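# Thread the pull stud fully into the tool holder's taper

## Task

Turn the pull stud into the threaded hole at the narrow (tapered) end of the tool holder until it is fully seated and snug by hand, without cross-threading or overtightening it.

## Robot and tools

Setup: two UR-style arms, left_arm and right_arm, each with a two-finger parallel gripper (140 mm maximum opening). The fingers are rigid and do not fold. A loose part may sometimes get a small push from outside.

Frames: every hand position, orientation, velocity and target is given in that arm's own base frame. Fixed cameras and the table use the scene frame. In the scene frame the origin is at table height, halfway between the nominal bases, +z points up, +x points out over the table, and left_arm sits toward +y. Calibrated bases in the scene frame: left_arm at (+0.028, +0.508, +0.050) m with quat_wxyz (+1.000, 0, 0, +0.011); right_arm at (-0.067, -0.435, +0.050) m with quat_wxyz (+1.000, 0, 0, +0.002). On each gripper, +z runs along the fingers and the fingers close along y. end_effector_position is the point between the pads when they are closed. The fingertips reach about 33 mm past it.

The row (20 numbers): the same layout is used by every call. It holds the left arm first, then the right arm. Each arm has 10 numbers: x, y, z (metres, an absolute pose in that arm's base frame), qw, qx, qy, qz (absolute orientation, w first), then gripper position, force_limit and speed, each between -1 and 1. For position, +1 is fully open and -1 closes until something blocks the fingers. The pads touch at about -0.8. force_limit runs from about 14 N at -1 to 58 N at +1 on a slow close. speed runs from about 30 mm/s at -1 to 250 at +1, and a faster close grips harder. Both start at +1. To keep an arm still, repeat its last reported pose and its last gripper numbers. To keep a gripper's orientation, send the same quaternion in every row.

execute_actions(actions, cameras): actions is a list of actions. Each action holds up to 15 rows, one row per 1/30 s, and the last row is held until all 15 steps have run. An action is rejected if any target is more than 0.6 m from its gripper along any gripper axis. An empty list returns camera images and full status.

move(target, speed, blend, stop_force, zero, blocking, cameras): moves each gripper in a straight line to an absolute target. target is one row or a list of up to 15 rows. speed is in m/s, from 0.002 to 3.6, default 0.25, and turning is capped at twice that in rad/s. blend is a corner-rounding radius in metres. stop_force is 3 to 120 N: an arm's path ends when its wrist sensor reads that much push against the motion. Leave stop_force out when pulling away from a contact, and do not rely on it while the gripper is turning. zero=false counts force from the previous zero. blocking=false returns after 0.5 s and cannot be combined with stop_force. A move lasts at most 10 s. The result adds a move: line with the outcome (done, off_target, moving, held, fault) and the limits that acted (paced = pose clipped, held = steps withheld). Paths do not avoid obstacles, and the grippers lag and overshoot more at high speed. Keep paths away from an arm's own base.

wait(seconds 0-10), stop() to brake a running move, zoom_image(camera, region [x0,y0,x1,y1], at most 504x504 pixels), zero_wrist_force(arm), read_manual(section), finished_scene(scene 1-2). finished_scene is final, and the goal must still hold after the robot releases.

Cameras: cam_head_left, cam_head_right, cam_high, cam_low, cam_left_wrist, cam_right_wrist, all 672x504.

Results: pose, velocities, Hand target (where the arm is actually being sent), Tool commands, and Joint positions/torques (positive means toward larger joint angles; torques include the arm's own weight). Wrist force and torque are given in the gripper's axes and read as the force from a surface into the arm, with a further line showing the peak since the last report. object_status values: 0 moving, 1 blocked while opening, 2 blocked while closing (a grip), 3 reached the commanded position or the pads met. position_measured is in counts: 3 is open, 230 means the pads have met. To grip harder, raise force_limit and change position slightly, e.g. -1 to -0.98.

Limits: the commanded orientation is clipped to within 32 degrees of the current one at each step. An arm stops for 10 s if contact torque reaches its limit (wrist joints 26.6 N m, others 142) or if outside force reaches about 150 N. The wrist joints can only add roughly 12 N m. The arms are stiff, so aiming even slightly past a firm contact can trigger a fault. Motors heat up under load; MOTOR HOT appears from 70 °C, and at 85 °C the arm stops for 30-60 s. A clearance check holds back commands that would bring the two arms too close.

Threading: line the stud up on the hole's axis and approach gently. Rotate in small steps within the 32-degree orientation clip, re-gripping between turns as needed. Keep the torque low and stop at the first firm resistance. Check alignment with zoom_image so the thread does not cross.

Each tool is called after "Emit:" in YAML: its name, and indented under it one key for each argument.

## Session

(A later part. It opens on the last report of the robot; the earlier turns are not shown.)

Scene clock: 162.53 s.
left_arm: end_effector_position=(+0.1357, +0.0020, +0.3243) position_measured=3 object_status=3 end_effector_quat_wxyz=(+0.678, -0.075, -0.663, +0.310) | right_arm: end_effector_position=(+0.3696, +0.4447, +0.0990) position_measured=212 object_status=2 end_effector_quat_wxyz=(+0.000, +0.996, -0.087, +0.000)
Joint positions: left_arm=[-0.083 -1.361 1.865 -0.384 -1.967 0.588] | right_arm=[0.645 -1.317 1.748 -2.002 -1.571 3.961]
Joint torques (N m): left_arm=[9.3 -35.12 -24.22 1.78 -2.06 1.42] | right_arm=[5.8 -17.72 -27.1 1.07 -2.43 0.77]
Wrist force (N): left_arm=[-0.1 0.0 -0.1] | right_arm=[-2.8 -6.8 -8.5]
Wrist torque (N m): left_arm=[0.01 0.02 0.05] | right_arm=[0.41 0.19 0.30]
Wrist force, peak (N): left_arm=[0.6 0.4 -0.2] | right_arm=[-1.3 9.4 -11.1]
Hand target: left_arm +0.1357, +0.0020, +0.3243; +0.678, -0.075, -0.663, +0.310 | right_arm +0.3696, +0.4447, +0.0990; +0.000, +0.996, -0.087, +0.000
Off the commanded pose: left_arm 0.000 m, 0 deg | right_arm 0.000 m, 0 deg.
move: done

Emit:
move:
  target: [0.1357,0.0020,0.3243,0.678,-0.075,-0.663,0.310,1,1,1,0.3697,0.4450,0.0983,0,0.3857,-0.9226,0,-1,0.2,-1]
  speed: 0.5
  cameras: ["cam_low","cam_right_wrist"]

Emit:
zoom_image:
  camera: "cam_low"
  region: [470, 220, 520, 270]

Emit:
zoom_image:
  camera: "cam_right_wrist"
  region: [270, 150, 430, 300]

Scene clock: 175.20 s.
left_arm: end_effector_position=(+0.1357, +0.0020, +0.3243) position_measured=3 object_status=3 end_effector_quat_wxyz=(+0.678, -0.075, -0.663, +0.310) | right_arm: end_effector_position=(+0.3697, +0.4450, +0.0983) position_measured=212 object_status=2 end_effector_quat_wxyz=(+0.000, -0.386, +0.923, +0.000)
Joint positions: left_arm=[-0.083 -1.361 1.865 -0.384 -1.967 0.588] | right_arm=[0.645 -1.316 1.748 -2.003 -1.571 6.136]
Joint torques (N m): left_arm=[9.25 -35.14 -23.37 2.04 -2.1 1.46] | right_arm=[1.86 -8.61 -19.95 2.34 -1.6 0.72]
Wrist force (N): left_arm=[0.0 0.2 0.0] | right_arm=[-6.3 0.1 -25.5]
Wrist torque (N m): left_arm=[0.06 -0.01 0.06] | right_arm=[0.03 0.20 0.28]
Wrist force, peak (N): left_arm=[-0.4 0.4 0.3] | right_arm=[-5.5 -0.4 -28.9]
Hand target: left_arm +0.1357, +0.0020, +0.3243; +0.678, -0.075, -0.663, +0.310 | right_arm +0.3697, +0.4450, +0.0983; +0.000, -0.386, +0.923, +0.000
Off the commanded pose: left_arm 0.000 m, 0 deg | right_arm 0.000 m, 0 deg.
move: done
Images, in order (width x height): cam_low 672x504, cam_right_wrist 672x504.

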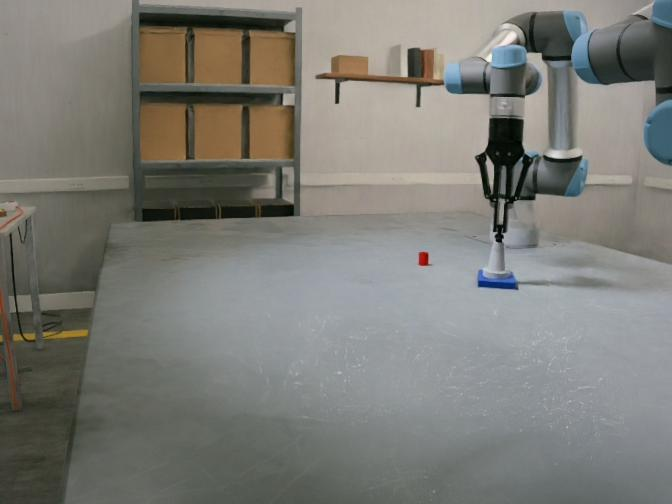

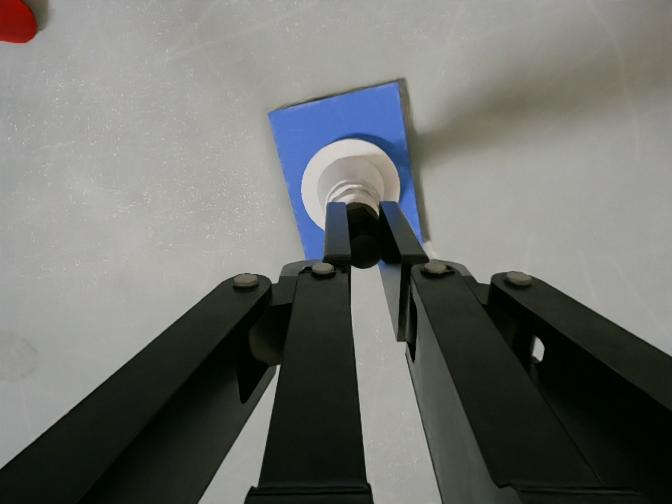

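Scaled by 10.080 from the camera's 672x504 image, which has a finer 960x720 frame.

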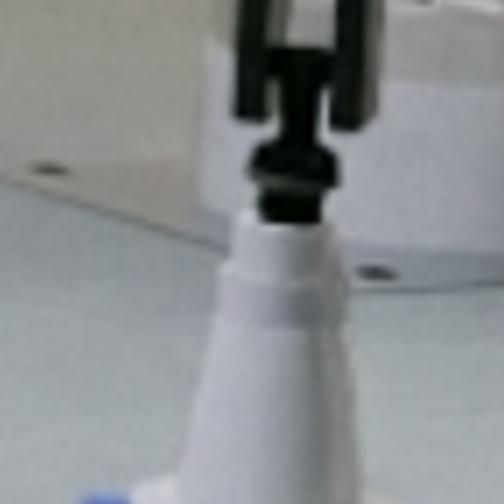

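Scaled by 3.150 from the camera's 672x504 image, which has a finer 960x720 frame.

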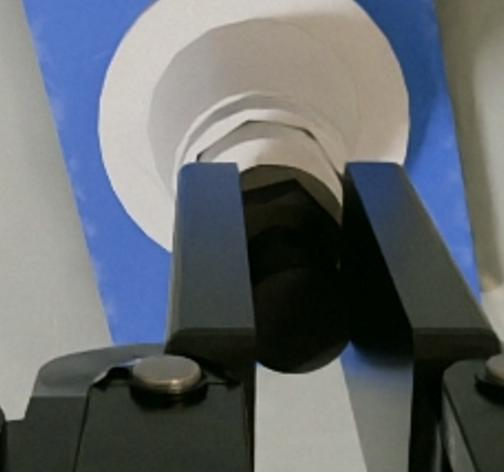

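Emit:
move:
  target:
    - [0.1357,0.0020,0.3243,0.678,-0.075,-0.663,0.310,1,1,1,0.3698,0.4451,0.0988,0,0.3857,-0.9226,0,-1,0.2,-1]
    - [0.1357,0.0020,0.3243,0.678,-0.075,-0.663,0.310,1,1,1,0.3698,0.4451,0.0988,0,0.3857,-0.9226,0,-0.4,-1,-1]
  speed: 0.05

Emit:
move:
  target:
    - [0.1357,0.0020,0.3243,0.678,-0.075,-0.663,0.310,1,1,1,0.3698,0.4451,0.0988,0,0.9983,0.0580,0,-0.4,-1,-1]
    - [0.1357,0.0020,0.3243,0.678,-0.075,-0.663,0.310,1,1,1,0.3698,0.4451,0.0988,0,0.2762,0.9611,0,-0.4,-1,-1]
    - [0.1357,0.0020,0.3243,0.678,-0.075,-0.663,0.310,1,1,1,0.3698,0.4451,0.0988,0,-0.8154,0.5789,0,-0.4,-1,-1]
    - [0.1357,0.0020,0.3243,0.678,-0.075,-0.663,0.310,1,1,1,0.3698,0.4451,0.0988,0,-0.8165,-0.5773,0,-0.4,-1,-1]
    - [0.1357,0.0020,0.3243,0.678,-0.075,-0.663,0.310,1,1,1,0.3698,0.4451,0.0988,0,0.2743,-0.9617,0,-0.4,-1,-1]
  speed: 1.3
  cameras: ["cam_low","cam_right_wrist","cam_high","cam_head_left"]

Emit:
zoom_image:
  camera: "cam_low"
  region: [470, 220, 520, 270]

Emit:
zoom_image:
  camera: "cam_right_wrist"
  region: [270, 150, 430, 300]

Emit:
zoom_image:
  camera: "cam_high"
  region: [320, 120, 370, 170]

Emit:
zoom_image:
  camera: "cam_head_left"
  region: [325, 205, 375, 255]

Scene clock: 208.23 s.
left_arm: end_effector_position=(+0.1357, +0.0020, +0.3243) position_measured=3 object_status=3 end_effector_quat_wxyz=(+0.678, -0.075, -0.663, +0.310) | right_arm: end_effector_position=(+0.3698, +0.4451, +0.0988) position_measured=179 object_status=0 end_effector_quat_wxyz=(+0.000, -0.386, +0.923, +0.000)
Joint positions: left_arm=[-0.083 -1.361 1.865 -0.384 -1.967 0.588] | right_arm=[0.645 -1.316 1.747 -2.002 -1.571 6.136]
Joint torques (N m): left_arm=[9.47 -35.09 -24.08 2.1 -2.09 1.48] | right_arm=[7.21 -46.74 -30.65 -4.24 1.49 1.13]
Wrist force (N): left_arm=[-0.2 0.5 -0.1] | right_arm=[-2.2 -0.5 -1.8]
Wrist torque (N m): left_arm=[0.10 0.03 0.06] | right_arm=[-0.02 0.22 0.33]
Wrist force, peak (N): left_arm=[0.4 0.5 0.1] | right_arm=[-6.1 0.2 -25.6]
Hand target: left_arm +0.1357, +0.0020, +0.3243; +0.678, -0.075, -0.663, +0.310 | right_arm +0.3698, +0.4451, +0.0988; +0.000, -0.386, +0.923, +0.000
Off the commanded pose: left_arm 0.000 m, 0 deg | right_arm 0.000 m, 0 deg.
move: done

Scene clock: 216.50 s.
left_arm: end_effector_position=(+0.1357, +0.0020, +0.3243) position_measured=3 object_status=3 end_effector_quat_wxyz=(+0.678, -0.075, -0.663, +0.310) | right_arm: end_effector_position=(+0.3698, +0.4451, +0.0988) position_measured=179 object_status=3 end_effector_quat_wxyz=(+0.000, -0.274, +0.962, +0.000)
Joint positions: left_arm=[-0.083 -1.361 1.865 -0.384 -1.967 0.588] | right_arm=[0.645 -1.316 1.747 -2.002 -1.571 -6.194]
Joint torques (N m): left_arm=[8.71 -35.5 -23.8 2.54 -1.99 1.59] | right_arm=[-6.09 -46.58 -16.68 -1.31 0.48 -0.85]
Wrist force (N): left_arm=[-0.2 0.1 0.2] | right_arm=[-2.3 -0.7 -1.5]
Wrist torque (N m): left_arm=[0.04 0.05 0.06] | right_arm=[-0.08 0.22 0.21]
Wrist force, peak (N): left_arm=[-0.4 0.5 -0.3] | right_arm=[-2.7 -0.1 -1.7]
Hand target: left_arm +0.1357, +0.0020, +0.3243; +0.678, -0.075, -0.663, +0.310 | right_arm +0.3698, +0.4451, +0.0988; +0.000, -0.274, +0.962, +0.000
Off the commanded pose: left_arm 0.000 m, 0 deg | right_arm 0.000 m, 0 deg.
move: done
Images, in order (width x height): cam_head_left 672x504, cam_high 672x504, cam_low 672x504, cam_right_wrist 672x504.

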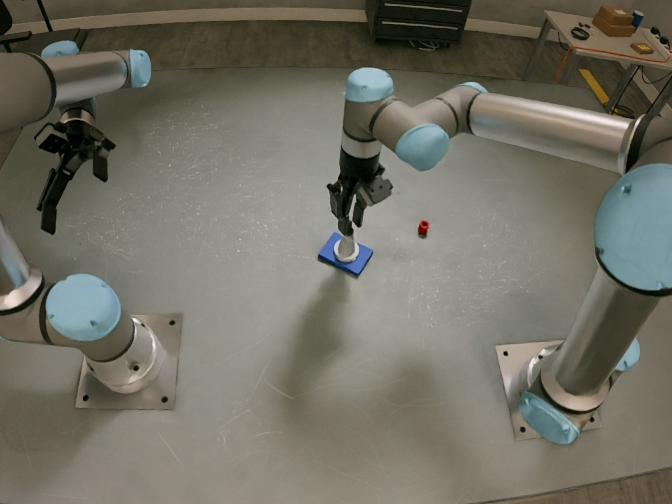

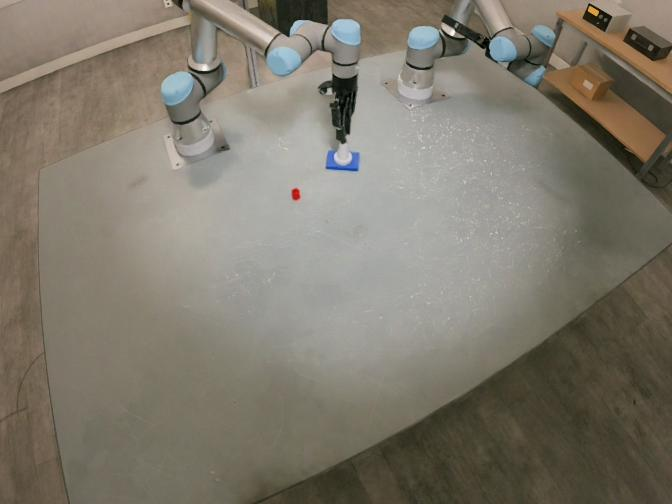

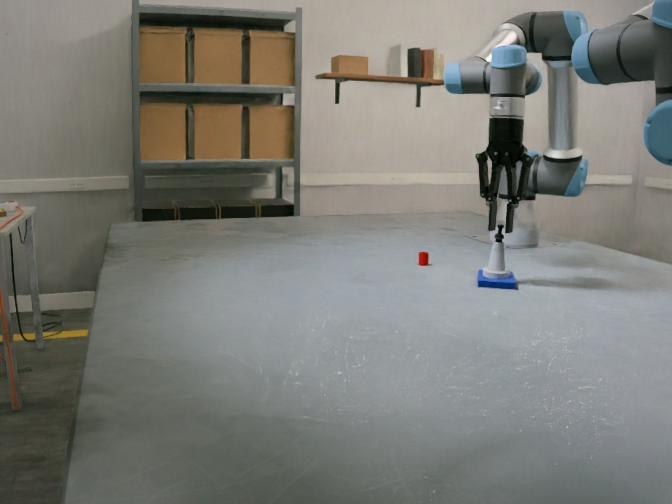

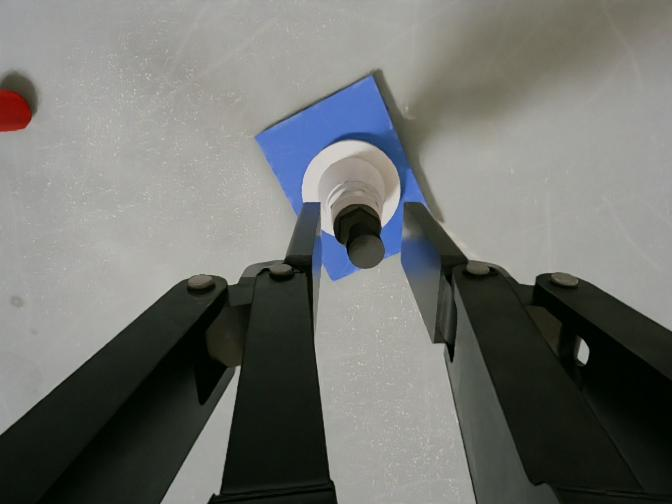

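Scaled by 10.080 from the camera's 672x504 image, which has a finer 960x720 frame.

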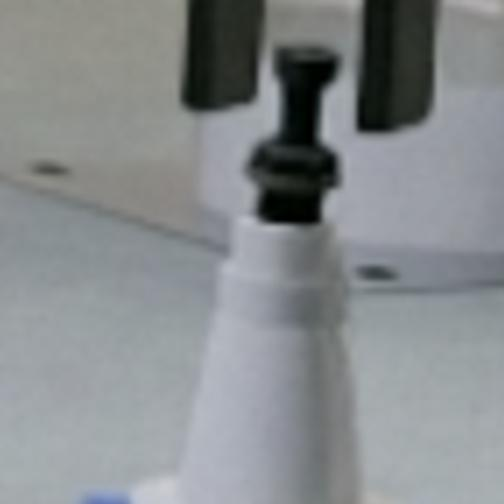

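Scaled by 3.150 from the camera's 672x504 image, which has a finer 960x720 frame.

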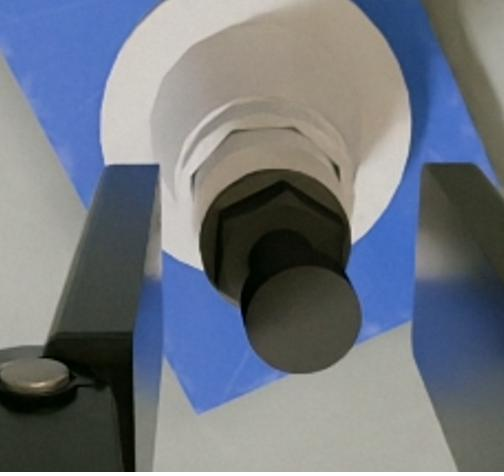

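Scaled by 10.080 from the camera's 672x504 image, which has a finer 960x720 frame.

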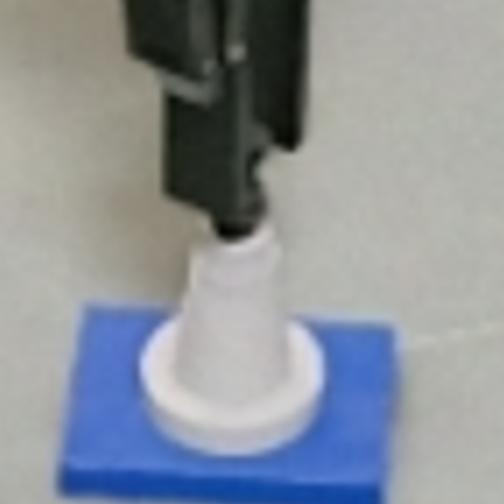

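Scaled by 10.080 from the camera's 672x504 image, which has a finer 960x720 frame.

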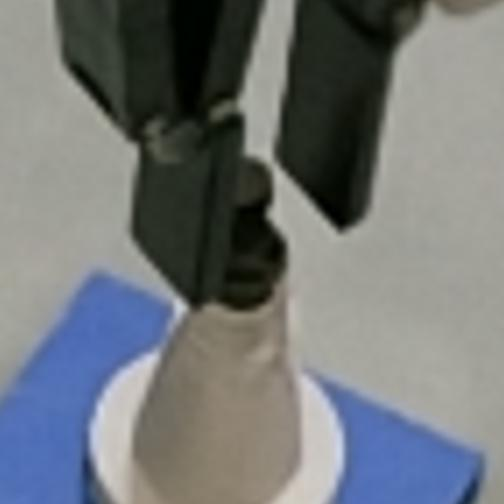

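Emit:
move:
  target: [0.1357,0.0020,0.3243,0.678,-0.075,-0.663,0.310,1,1,1,0.3701,0.4460,0.0986,0,0.2743,-0.9617,0,-1,0.2,-1]
  speed: 0.02

Emit:
move:
  target: [0.1357,0.0020,0.3243,0.678,-0.075,-0.663,0.310,1,1,1,0.3701,0.4460,0.0986,0,-0.8165,-0.5773,0,-1,0.2,-1]
  speed: 0.4

Scene clock: 230.60 s.
left_arm: end_effector_position=(+0.1357, +0.0020, +0.3243) position_measured=3 object_status=3 end_effector_quat_wxyz=(+0.678, -0.075, -0.663, +0.310) | right_arm: end_effector_position=(+0.3701, +0.4460, +0.0986) position_measured=212 object_status=0 end_effector_quat_wxyz=(+0.000, -0.274, +0.962, +0.000)
Joint positions: left_arm=[-0.083 -1.361 1.865 -0.384 -1.967 0.588] | right_arm=[0.646 -1.314 1.745 -2.002 -1.571 -6.193]
Joint torques (N m): left_arm=[9.79 -35.07 -23.71 2.79 -2.05 1.64] | right_arm=[5.2 -26.95 -25.11 -1.12 -1.33 0.56]
Wrist force (N): left_arm=[-0.2 0.1 0.0] | right_arm=[-3.1 -1.4 -5.4]
Wrist torque (N m): left_arm=[0.03 0.03 0.06] | right_arm=[0.01 0.25 0.20]
Wrist force, peak (N): left_arm=[0.0 0.6 -0.3] | right_arm=[-2.9 -1.9 -5.5]
Hand target: left_arm +0.1357, +0.0020, +0.3243; +0.678, -0.075, -0.663, +0.310 | right_arm +0.3701, +0.4460, +0.0986; +0.000, -0.274, +0.962, +0.000
Off the commanded pose: left_arm 0.000 m, 0 deg | right_arm 0.000 m, 0 deg.
move: done

Scene clock: 234.23 s.
left_arm: end_effector_position=(+0.1357, +0.0020, +0.3243) position_measured=3 object_status=3 end_effector_quat_wxyz=(+0.678, -0.075, -0.663, +0.310) | right_arm: end_effector_position=(+0.3701, +0.4460, +0.0986) position_measured=212 object_status=2 end_effector_quat_wxyz=(+0.000, +0.816, +0.577, +0.000)
Joint positions: left_arm=[-0.083 -1.361 1.865 -0.384 -1.967 0.588] | right_arm=[0.646 -1.314 1.745 -2.002 -1.571 -3.727]
Joint torques (N m): left_arm=[10.06 -34.59 -24.26 2.77 -2.05 1.58] | right_arm=[12.32 -17.8 -26.95 1 1.37 0.69]
Wrist force (N): left_arm=[0.0 0.5 0.4] | right_arm=[-1.0 7.9 -7.7]
Wrist torque (N m): left_arm=[0.10 0.00 0.06] | right_arm=[-0.40 0.23 0.33]
Wrist force, peak (N): left_arm=[-0.2 0.4 0.5] | right_arm=[-1.1 8.4 -9.2]
Hand target: left_arm +0.1357, +0.0020, +0.3243; +0.678, -0.075, -0.663, +0.310 | right_arm +0.3701, +0.4460, +0.0986; +0.000, +0.817, +0.577, +0.000
Off the commanded pose: left_arm 0.000 m, 0 deg | right_arm 0.000 m, 0 deg.
move: done

Emit:
move:
  target: [0.1357,0.0020,0.3243,0.678,-0.075,-0.663,0.310,1,1,1,0.3701,0.4455,0.0990,0,0.2743,-0.9617,0,-1,0.2,-1]
  speed: 0.4

Emit:
move:
  target: [0.1357,0.0020,0.3243,0.678,-0.075,-0.663,0.310,1,1,1,0.3701,0.4455,0.1190,0,0.2743,-0.9617,0,-1,0.2,-1]
  speed: 0.02
  stop_force: 12
  cameras: ["cam_low","cam_right_wrist","cam_high","cam_head_left"]

Emit:
zoom_image:
  camera: "cam_low"
  region: [460, 200, 530, 270]

Emit:
zoom_image:
  camera: "cam_right_wrist"
  region: [270, 150, 430, 300]

Emit:
zoom_image:
  camera: "cam_head_left"
  region: [315, 200, 375, 260]

Emit:
zoom_image:
  camera: "cam_high"
  region: [310, 110, 370, 170]

Scene clock: 263.77 s.
left_arm: end_effector_position=(+0.1357, +0.0020, +0.3243) position_measured=3 object_status=3 end_effector_quat_wxyz=(+0.678, -0.075, -0.663, +0.310) | right_arm: end_effector_position=(+0.3701, +0.4455, +0.0990) position_measured=212 object_status=2 end_effector_quat_wxyz=(+0.000, -0.274, +0.962, +0.000)
Joint positions: left_arm=[-0.083 -1.361 1.865 -0.384 -1.967 0.588] | right_arm=[0.645 -1.315 1.745 -2.001 -1.571 -6.193]
Joint torques (N m): left_arm=[10.07 -35.57 -23.61 3.04 -2.18 1.66] | right_arm=[-0.84 -41.36 -13.72 -0.99 4.03 -0.71]
Wrist force (N): left_arm=[0.0 0.2 0.2] | right_arm=[-1.7 -8.8 -9.6]
Wrist torque (N m): left_arm=[0.04 -0.01 0.06] | right_arm=[0.37 0.19 0.23]
Wrist force, peak (N): left_arm=[0.0 0.3 -0.5] | right_arm=[-1.7 -9.2 -9.8]
Hand target: left_arm +0.1357, +0.0020, +0.3243; +0.678, -0.075, -0.663, +0.310 | right_arm +0.3701, +0.4455, +0.0990; +0.000, -0.274, +0.962, +0.000
Off the commanded pose: left_arm 0.000 m, 0 deg | right_arm 0.000 m, 0 deg.
move: done

Scene clock: 265.97 s.
left_arm: end_effector_position=(+0.1357, +0.0020, +0.3243) position_measured=3 object_status=3 end_effector_quat_wxyz=(+0.678, -0.075, -0.663, +0.310) | right_arm: end_effector_position=(+0.3701, +0.4455, +0.1190) position_measured=212 object_status=2 end_effector_quat_wxyz=(+0.000, -0.274, +0.962, +0.000)
Joint positions: left_arm=[-0.083 -1.361 1.865 -0.384 -1.967 0.588] | right_arm=[0.645 -1.334 1.714 -1.951 -1.571 -6.194]
Joint torques (N m): left_arm=[9.52 -34.72 -23.79 3.24 -2.04 1.67] | right_arm=[7.91 -21.52 -17.12 -4.35 -2.03 -1.03]
Wrist force (N): left_arm=[-0.3 0.2 0.0] | right_arm=[-2.7 -1.5 -1.5]
Wrist torque (N m): left_arm=[0.04 0.06 0.06] | right_arm=[-0.25 0.30 0.21]
Wrist force, peak (N): left_arm=[0.0 0.5 0.1] | right_arm=[-1.7 -9.0 -9.6]
Hand target: left_arm +0.1357, +0.0020, +0.3243; +0.678, -0.075, -0.663, +0.310 | right_arm +0.3701, +0.4455, +0.1190; +0.000, -0.274, +0.962, +0.000
Off the commanded pose: left_arm 0.000 m, 0 deg | right_arm 0.000 m, 0 deg.
move: done
Images, in order (width x height): cam_head_left 672x504, cam_high 672x504, cam_low 672x504, cam_right_wrist 672x504.

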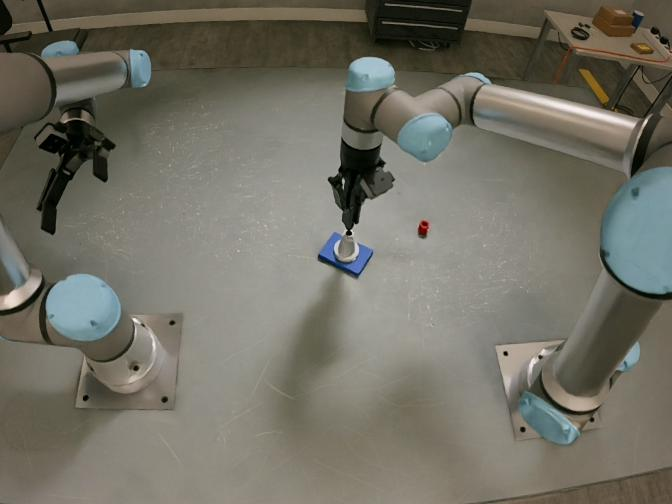

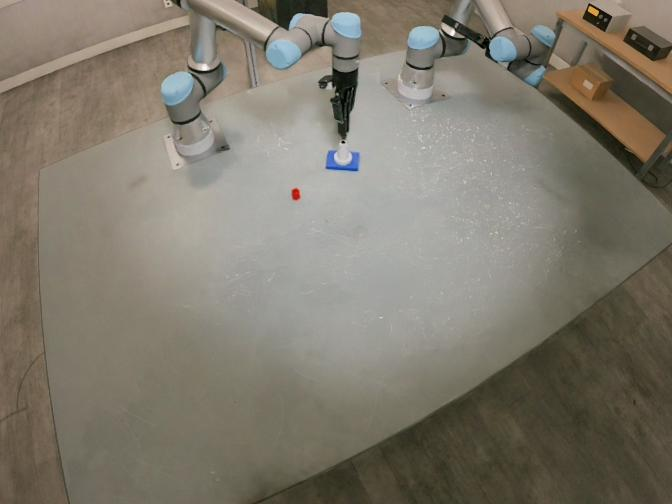

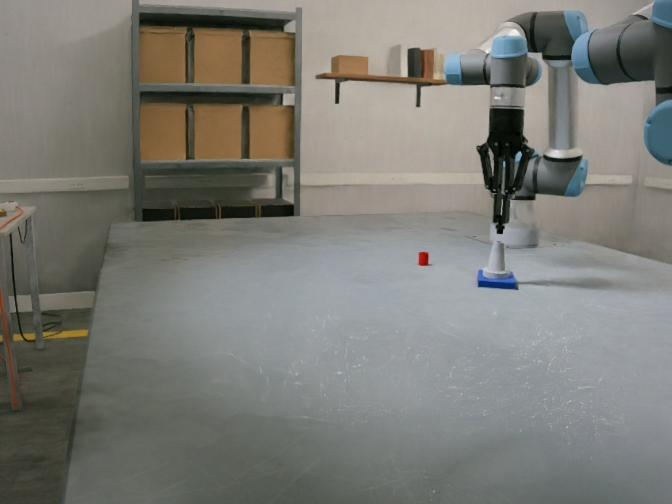

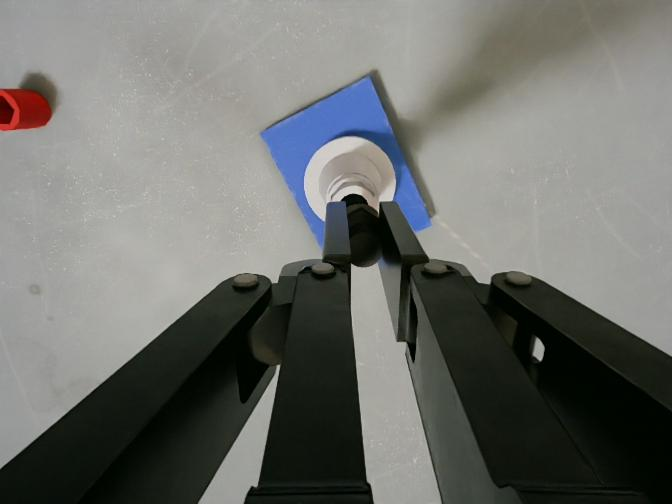

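Scaled by 7.200 from the camera's 672x504 image, which has a finer 960x720 frame.

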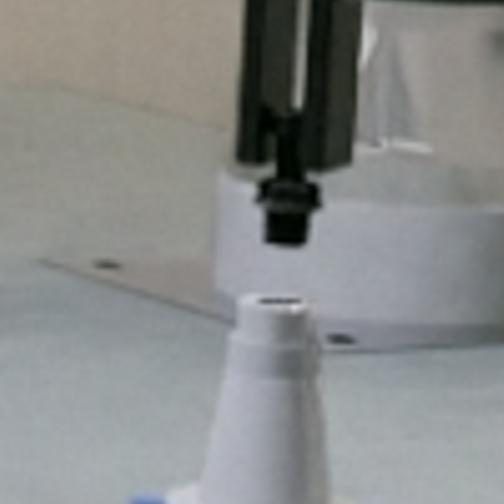

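Scaled by 3.150 from the camera's 672x504 image, which has a finer 960x720 frame.

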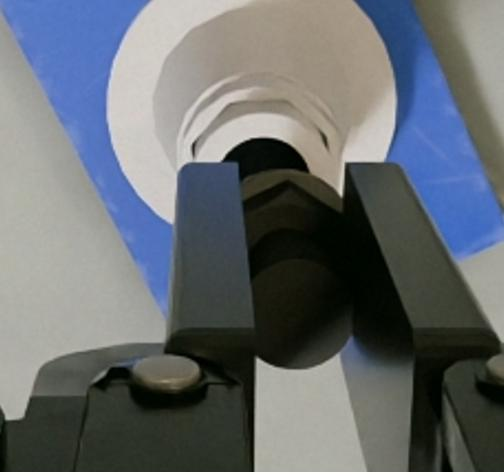

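Scaled by 8.400 from the camera's 672x504 image, which has a finer 960x720 frame.

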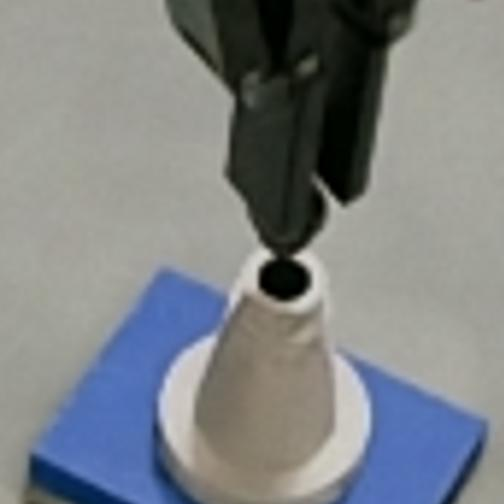

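Scaled by 8.400 from the camera's 672x504 image, which has a finer 960x720 frame.

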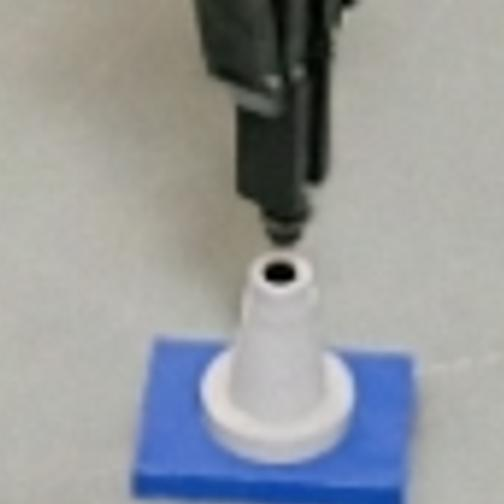

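Emit:
move:
  target:
    - [0.1357,0.0020,0.3243,0.678,-0.075,-0.663,0.310,1,1,1,0.3695,0.4444,0.1190,0,0.2743,-0.9617,0,-1,0.2,-1]
    - [0.1357,0.0020,0.3243,0.678,-0.075,-0.663,0.310,1,1,1,0.3695,0.4444,0.095,0,0.2743,-0.9617,0,-1,0.2,-1]
  speed: 0.012
  stop_force: 4
  cameras: ["cam_low","cam_right_wrist"]

Emit:
zoom_image:
  camera: "cam_low"
  region: [460, 200, 530, 270]

Emit:
zoom_image:
  camera: "cam_right_wrist"
  region: [270, 150, 430, 300]

Scene clock: 295.10 s.
left_arm: end_effector_position=(+0.1357, +0.0020, +0.3243) position_measured=3 object_status=3 end_effector_quat_wxyz=(+0.678, -0.075, -0.663, +0.310) | right_arm: end_effector_position=(+0.3695, +0.4444, +0.0990) position_measured=212 object_status=2 end_effector_quat_wxyz=(+0.000, -0.274, +0.962, +0.000)
Joint positions: left_arm=[-0.083 -1.361 1.865 -0.384 -1.967 0.588] | right_arm=[0.644 -1.318 1.749 -2.002 -1.571 -6.194]
Joint torques (N m): left_arm=[9.41 -35.04 -24.48 3.3 -2.04 1.63] | right_arm=[-2.03 -45.13 -31.44 -3.91 2.38 -1.12]
Wrist force (N): left_arm=[0.0 0.1 -0.1] | right_arm=[-2.4 -3.2 -5.2]
Wrist torque (N m): left_arm=[0.03 -0.01 0.06] | right_arm=[-0.10 0.26 0.30]
Wrist force, peak (N): left_arm=[-0.3 0.5 0.1] | right_arm=[-1.2 -4.7 -21.1]
Hand target: left_arm +0.1357, +0.0020, +0.3243; +0.678, -0.075, -0.663, +0.310 | right_arm +0.3695, +0.4444, +0.0990; +0.000, -0.274, +0.962, +0.000
Off the commanded pose: left_arm 0.000 m, 0 deg | right_arm 0.004 m, 0 deg.
move: contact (right_arm); path passed 1 of 2 targets
Images, in order (width x height): cam_low 672x504, cam_right_wrist 672x504.

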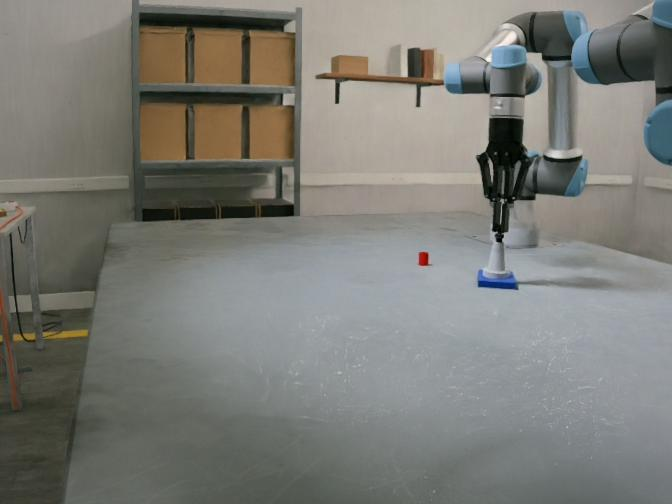

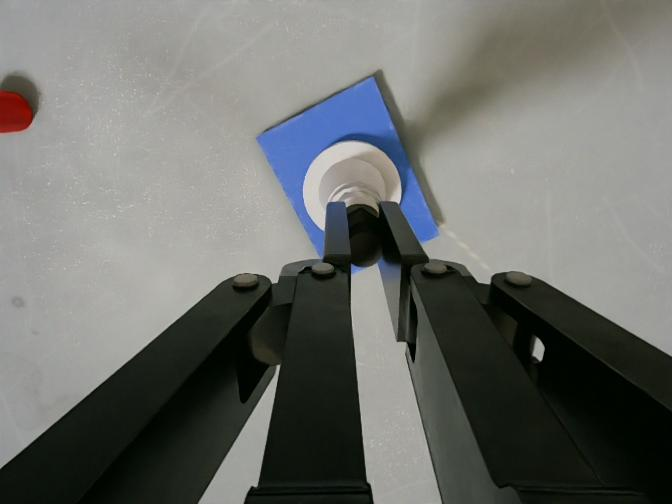

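Scaled by 7.200 from the camera's 672x504 image, which has a finer 960x720 frame.

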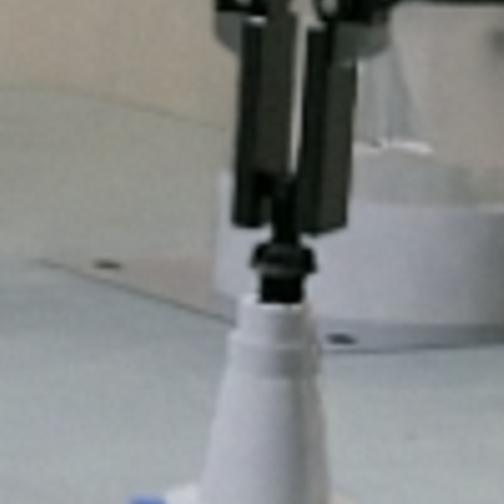

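Scaled by 3.150 from the camera's 672x504 image, which has a finer 960x720 frame.

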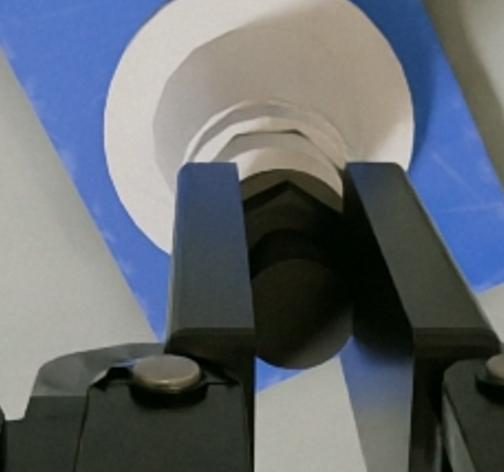

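Emit:
move:
  target: [0.1357,0.0020,0.3243,0.678,-0.075,-0.663,0.310,1,1,1,0.3697,0.4438,0.0988,0,0.2743,-0.9617,0,-1,0.2,-1]
  speed: 0.02

Emit:
move:
  target: [0.1357,0.0020,0.3243,0.678,-0.075,-0.663,0.310,1,1,1,0.3697,0.4438,0.0986,0,-0.8165,-0.5773,0,-1,0.2,-1]
  speed: 0.4

Scene clock: 310.27 s.
left_arm: end_effector_position=(+0.1357, +0.0020, +0.3243) position_measured=3 object_status=3 end_effector_quat_wxyz=(+0.678, -0.075, -0.663, +0.310) | right_arm: end_effector_position=(+0.3697, +0.4438, +0.0988) position_measured=212 object_status=2 end_effector_quat_wxyz=(+0.000, -0.274, +0.962, +0.000)
Joint positions: left_arm=[-0.083 -1.361 1.865 -0.384 -1.967 0.588] | right_arm=[0.643 -1.318 1.75 -2.003 -1.571 -6.196]
Joint torques (N m): left_arm=[9.58 -34.5 -23.91 3.57 -2 1.36] | right_arm=[-9.9 -41.51 -14.24 -3.48 0.97 -1.11]
Wrist force (N): left_arm=[-0.1 0.2 0.0] | right_arm=[-2.2 -0.2 -8.5]
Wrist torque (N m): left_arm=[0.04 0.02 0.06] | right_arm=[-0.30 0.26 0.33]
Wrist force, peak (N): left_arm=[-0.2 0.6 0.0] | right_arm=[-2.2 -0.2 -8.5]
Hand target: left_arm +0.1357, +0.0020, +0.3243; +0.678, -0.075, -0.663, +0.310 | right_arm +0.3697, +0.4438, +0.0988; +0.000, -0.274, +0.962, +0.000
Off the commanded pose: left_arm 0.000 m, 0 deg | right_arm 0.000 m, 0 deg.
move: done

Scene clock: 313.90 s.
left_arm: end_effector_position=(+0.1357, +0.0020, +0.3243) position_measured=3 object_status=3 end_effector_quat_wxyz=(+0.678, -0.075, -0.663, +0.310) | right_arm: end_effector_position=(+0.3697, +0.4438, +0.0986) position_measured=212 object_status=2 end_effector_quat_wxyz=(+0.000, +0.816, +0.577, +0.000)
Joint positions: left_arm=[-0.083 -1.361 1.865 -0.384 -1.967 0.588] | right_arm=[0.643 -1.318 1.751 -2.003 -1.571 -3.729]
Joint torques (N m): left_arm=[8.88 -34.65 -23.31 3.68 -2.05 1.56] | right_arm=[8.48 -19.67 -29.55 0 -0.05 0.68]
Wrist force (N): left_arm=[-0.2 0.3 -0.2] | right_arm=[-1.1 2.6 -5.5]
Wrist torque (N m): left_arm=[0.06 0.05 0.06] | right_arm=[-0.26 0.33 0.35]
Wrist force, peak (N): left_arm=[0.0 0.6 -0.1] | right_arm=[-1.3 8.2 -8.0]
Hand target: left_arm +0.1357, +0.0020, +0.3243; +0.678, -0.075, -0.663, +0.310 | right_arm +0.3697, +0.4438, +0.0986; +0.000, +0.817, +0.577, +0.000
Off the commanded pose: left_arm 0.000 m, 0 deg | right_arm 0.000 m, 0 deg.
move: done

Emit:
move:
  target: [0.1357,0.0020,0.3243,0.678,-0.075,-0.663,0.310,1,1,1,0.3697,0.4438,0.0982,0,-0.8154,0.5789,0,-1,0.2,-1]
  speed: 0.4

Emit:
move:
  target: [0.1357,0.0020,0.3243,0.678,-0.075,-0.663,0.310,1,1,1,0.3697,0.4438,0.0979,0,0.2762,0.9611,0,-1,0.2,-1]
  speed: 0.4

Emit:
move:
  target: [0.1357,0.0020,0.3243,0.678,-0.075,-0.663,0.310,1,1,1,0.3697,0.4438,0.0976,0,0.9983,0.0580,0,-1,0.2,-1]
  speed: 0.4
  cameras: ["cam_low","cam_right_wrist"]

Emit:
zoom_image:
  camera: "cam_low"
  region: [460, 200, 530, 270]

Emit:
zoom_image:
  camera: "cam_right_wrist"
  region: [270, 150, 430, 300]

Scene clock: 326.00 s.
left_arm: end_effector_position=(+0.1357, +0.0020, +0.3243) position_measured=3 object_status=3 end_effector_quat_wxyz=(+0.678, -0.075, -0.663, +0.310) | right_arm: end_effector_position=(+0.3697, +0.4438, +0.0982) position_measured=212 object_status=2 end_effector_quat_wxyz=(+0.000, +0.815, -0.579, +0.000)
Joint positions: left_arm=[-0.083 -1.361 1.865 -0.384 -1.967 0.588] | right_arm=[0.643 -1.318 1.751 -2.004 -1.571 -1.264]
Joint torques (N m): left_arm=[9.15 -34.56 -23.68 3.96 -2.11 1.56] | right_arm=[8.86 -17.9 -26.53 2.1 -0.58 0.66]
Wrist force (N): left_arm=[-0.3 0.1 -0.1] | right_arm=[-4.0 -7.3 -8.8]
Wrist torque (N m): left_arm=[0.02 0.06 0.06] | right_arm=[0.38 0.17 0.34]
Wrist force, peak (N): left_arm=[0.1 0.6 -0.1] | right_arm=[-4.5 -8.1 -11.1]
Hand target: left_arm +0.1357, +0.0020, +0.3243; +0.678, -0.075, -0.663, +0.310 | right_arm +0.3697, +0.4438, +0.0982; +0.000, +0.815, -0.579, +0.000
Off the commanded pose: left_arm 0.000 m, 0 deg | right_arm 0.000 m, 0 deg.
move: done

Scene clock: 329.63 s.
left_arm: end_effector_position=(+0.1357, +0.0020, +0.3243) position_measured=3 object_status=3 end_effector_quat_wxyz=(+0.678, -0.075, -0.663, +0.310) | right_arm: end_effector_position=(+0.3697, +0.4438, +0.0979) position_measured=212 object_status=2 end_effector_quat_wxyz=(+0.000, +0.276, +0.961, +0.000)
Joint positions: left_arm=[-0.083 -1.361 1.865 -0.384 -1.967 0.588] | right_arm=[0.643 -1.318 1.752 -2.005 -1.571 1.203]
Joint torques (N m): left_arm=[9.09 -34.65 -23.56 4.09 -2 1.55] | right_arm=[8.43 -17.04 -24.62 2.25 -1.47 0.77]
Wrist force (N): left_arm=[-0.2 0.1 0.0] | right_arm=[-2.4 6.9 -10.5]
Wrist torque (N m): left_arm=[0.02 0.03 0.06] | right_arm=[-0.54 0.23 0.33]
Wrist force, peak (N): left_arm=[-0.2 0.5 0.0] | right_arm=[-4.8 2.4 -17.6]
Hand target: left_arm +0.1357, +0.0020, +0.3243; +0.678, -0.075, -0.663, +0.310 | right_arm +0.3697, +0.4438, +0.0979; +0.000, +0.276, +0.961, +0.000
Off the commanded pose: left_arm 0.000 m, 0 deg | right_arm 0.000 m, 0 deg.
move: done

Scene clock: 333.27 s.
left_arm: end_effector_position=(+0.1357, +0.0020, +0.3243) position_measured=3 object_status=3 end_effector_quat_wxyz=(+0.678, -0.075, -0.663, +0.310) | right_arm: end_effector_position=(+0.3697, +0.4438, +0.0976) position_measured=212 object_status=2 end_effector_quat_wxyz=(+0.000, +0.998, +0.058, +0.000)
Joint positions: left_arm=[-0.083 -1.361 1.865 -0.384 -1.967 0.588] | right_arm=[0.643 -1.317 1.752 -2.006 -1.571 3.669]
Joint torques (N m): left_arm=[10.13 -34 -24.14 4.1 -2.07 1.54] | right_arm=[2.93 -19.38 -28.63 0.48 -3.61 0.78]
Wrist force (N): left_arm=[0.3 0.3 0.1] | right_arm=[-1.7 -8.0 -5.9]
Wrist torque (N m): left_arm=[0.05 -0.06 0.06] | right_arm=[0.35 0.19 0.31]
Wrist force, peak (N): left_arm=[-0.1 0.6 0.2] | right_arm=[-1.9 8.5 -10.5]
Hand target: left_arm +0.1357, +0.0020, +0.3243; +0.678, -0.075, -0.663, +0.310 | right_arm +0.3697, +0.4438, +0.0976; +0.000, +0.998, +0.058, +0.000
Off the commanded pose: left_arm 0.000 m, 0 deg | right_arm 0.000 m, 0 deg.
move: done
Images, in order (width x height): cam_low 672x504, cam_right_wrist 672x504.

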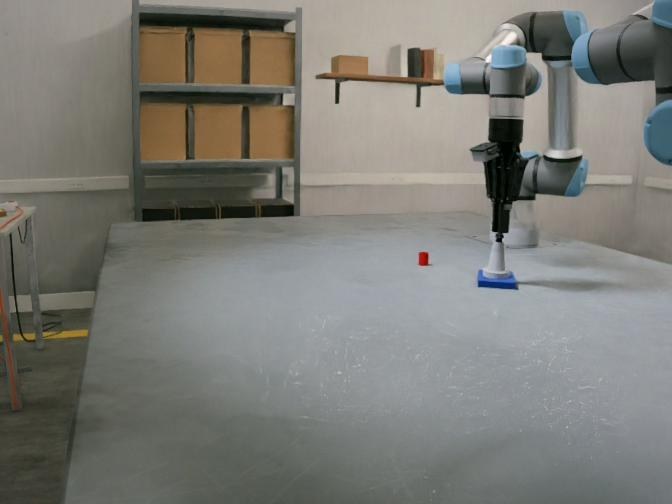

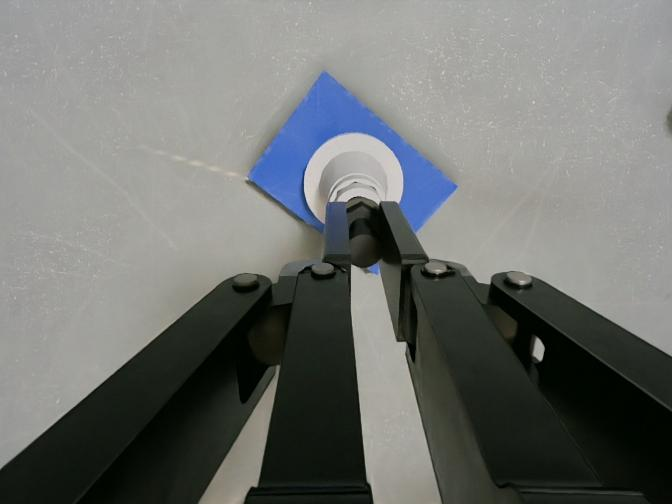

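Scaled by 7.200 from the camera's 672x504 image, which has a finer 960x720 frame.

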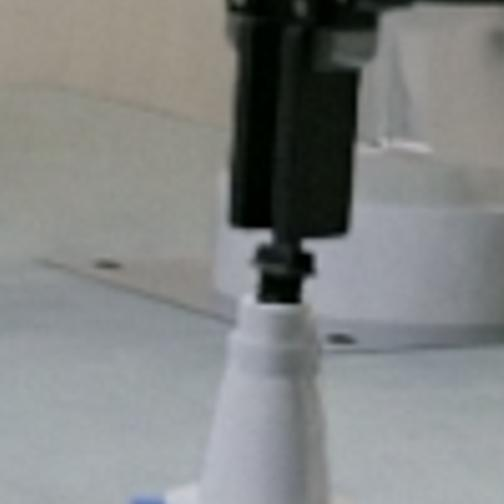

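Scaled by 3.150 from the camera's 672x504 image, which has a finer 960x720 frame.

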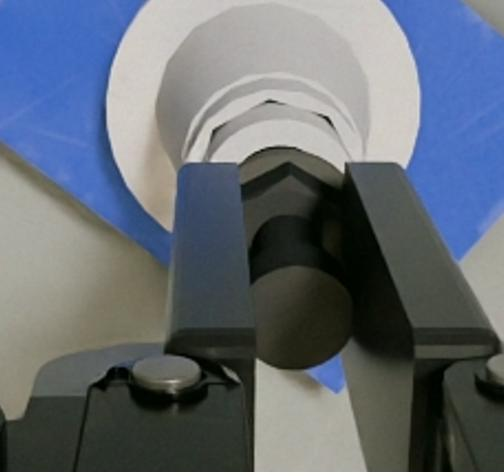

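Emit:
move:
  target:
    - [0.1357,0.0020,0.3243,0.678,-0.075,-0.663,0.310,1,1,1,0.3697,0.4441,0.0981,0,0.9983,0.0580,0,-1,0.2,-1]
    - [0.1357,0.0020,0.3243,0.678,-0.075,-0.663,0.310,1,1,1,0.3697,0.4441,0.0981,0,0.9983,0.0580,0,-0.4,-1,-1]
  speed: 0.05

Emit:
move:
  target:
    - [0.1357,0.0020,0.3243,0.678,-0.075,-0.663,0.310,1,1,1,0.3697,0.4441,0.0981,0,0.2762,0.9611,0,-0.4,-1,-1]
    - [0.1357,0.0020,0.3243,0.678,-0.075,-0.663,0.310,1,1,1,0.3697,0.4441,0.0981,0,-0.8154,0.5789,0,-0.4,-1,-1]
    - [0.1357,0.0020,0.3243,0.678,-0.075,-0.663,0.310,1,1,1,0.3697,0.4441,0.0981,0,-0.8165,-0.5773,0,-0.4,-1,-1]
    - [0.1357,0.0020,0.3243,0.678,-0.075,-0.663,0.310,1,1,1,0.3697,0.4441,0.0981,0,0.2743,-0.9617,0,-0.4,-1,-1]
  speed: 1.3
  cameras: ["cam_low","cam_right_wrist"]

Emit:
zoom_image:
  camera: "cam_low"
  region: [470, 220, 520, 270]

Emit:
zoom_image:
  camera: "cam_right_wrist"
  region: [270, 150, 430, 300]

Scene clock: 359.77 s.
left_arm: end_effector_position=(+0.1357, +0.0020, +0.3243) position_measured=3 object_status=3 end_effector_quat_wxyz=(+0.678, -0.075, -0.663, +0.310) | right_arm: end_effector_position=(+0.3697, +0.4441, +0.0981) position_measured=179 object_status=0 end_effector_quat_wxyz=(+0.000, +0.998, +0.058, +0.000)
Joint positions: left_arm=[-0.083 -1.361 1.865 -0.384 -1.967 0.588] | right_arm=[0.644 -1.317 1.751 -2.004 -1.571 3.669]
Joint torques (N m): left_arm=[9.1 -34.39 -23.68 4.37 -2.04 1.52] | right_arm=[7.44 -25.99 -28.63 -3.79 -0.49 0.96]
Wrist force (N): left_arm=[-0.3 0.2 -0.1] | right_arm=[-1.9 0.1 -2.1]
Wrist torque (N m): left_arm=[0.03 0.06 0.07] | right_arm=[0.09 0.14 0.29]
Wrist force, peak (N): left_arm=[-0.4 0.4 0.4] | right_arm=[-1.4 -8.2 -5.6]
Hand target: left_arm +0.1357, +0.0020, +0.3243; +0.678, -0.075, -0.663, +0.310 | right_arm +0.3697, +0.4441, +0.0981; +0.000, +0.998, +0.058, +0.000
Off the commanded pose: left_arm 0.000 m, 0 deg | right_arm 0.000 m, 0 deg.
move: done

Scene clock: 366.43 s.
left_arm: end_effector_position=(+0.1357, +0.0020, +0.3243) position_measured=3 object_status=3 end_effector_quat_wxyz=(+0.678, -0.075, -0.663, +0.310) | right_arm: end_effector_position=(+0.3697, +0.4441, +0.0981) position_measured=179 object_status=3 end_effector_quat_wxyz=(+0.000, -0.274, +0.962, +0.000)
Joint positions: left_arm=[-0.083 -1.361 1.865 -0.384 -1.967 0.588] | right_arm=[0.644 -1.317 1.751 -2.004 -1.571 -6.195]
Joint torques (N m): left_arm=[9.31 -34.22 -23.91 4.65 -1.98 1.56] | right_arm=[-5.47 -46.18 -17.58 -1.33 0.35 -0.71]
Wrist force (N): left_arm=[0.1 0.4 -0.1] | right_arm=[-1.8 0.0 -1.8]
Wrist torque (N m): left_arm=[0.08 -0.04 0.06] | right_arm=[0.06 0.12 0.20]
Wrist force, peak (N): left_arm=[-0.2 0.6 0.4] | right_arm=[-2.1 0.4 -2.0]
Hand target: left_arm +0.1357, +0.0020, +0.3243; +0.678, -0.075, -0.663, +0.310 | right_arm +0.3697, +0.4441, +0.0981; +0.000, -0.274, +0.962, +0.000
Off the commanded pose: left_arm 0.000 m, 0 deg | right_arm 0.000 m, 0 deg.
move: done
Images, in order (width x height): cam_low 672x504, cam_right_wrist 672x504.

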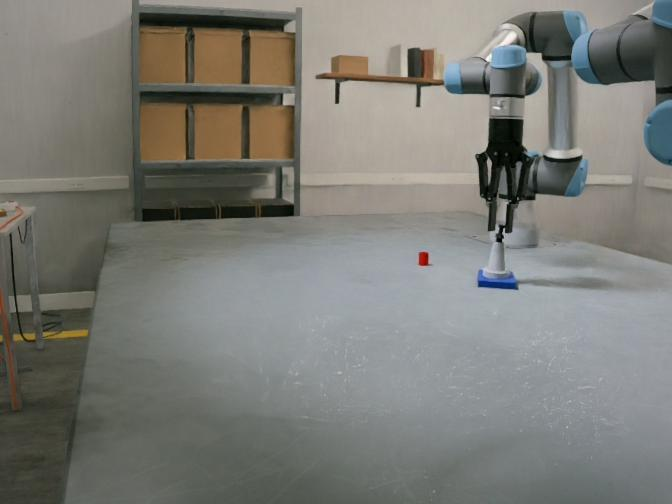

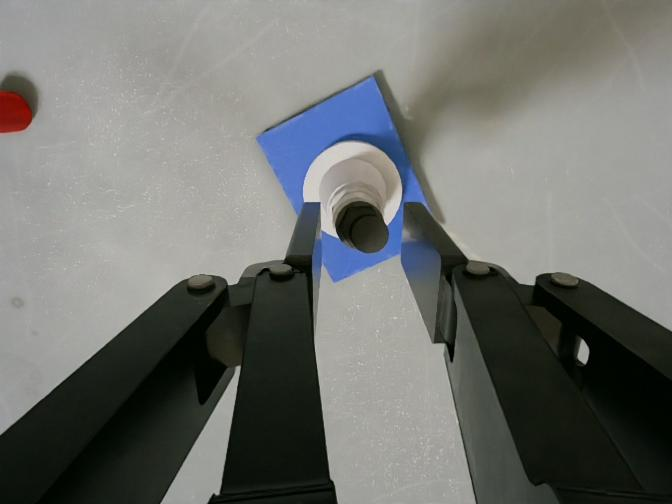

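Scaled by 10.080 from the camera's 672x504 image, which has a finer 960x720 frame.

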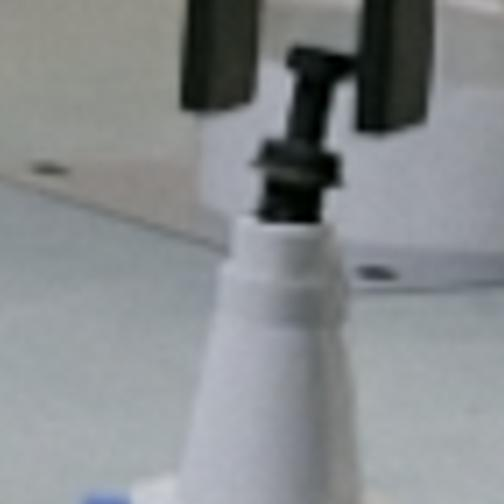

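Scaled by 3.150 from the camera's 672x504 image, which has a finer 960x720 frame.

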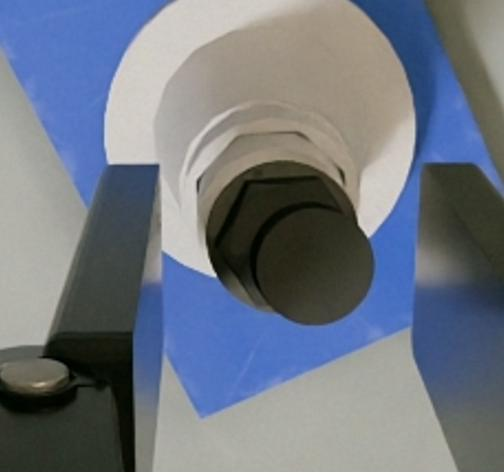

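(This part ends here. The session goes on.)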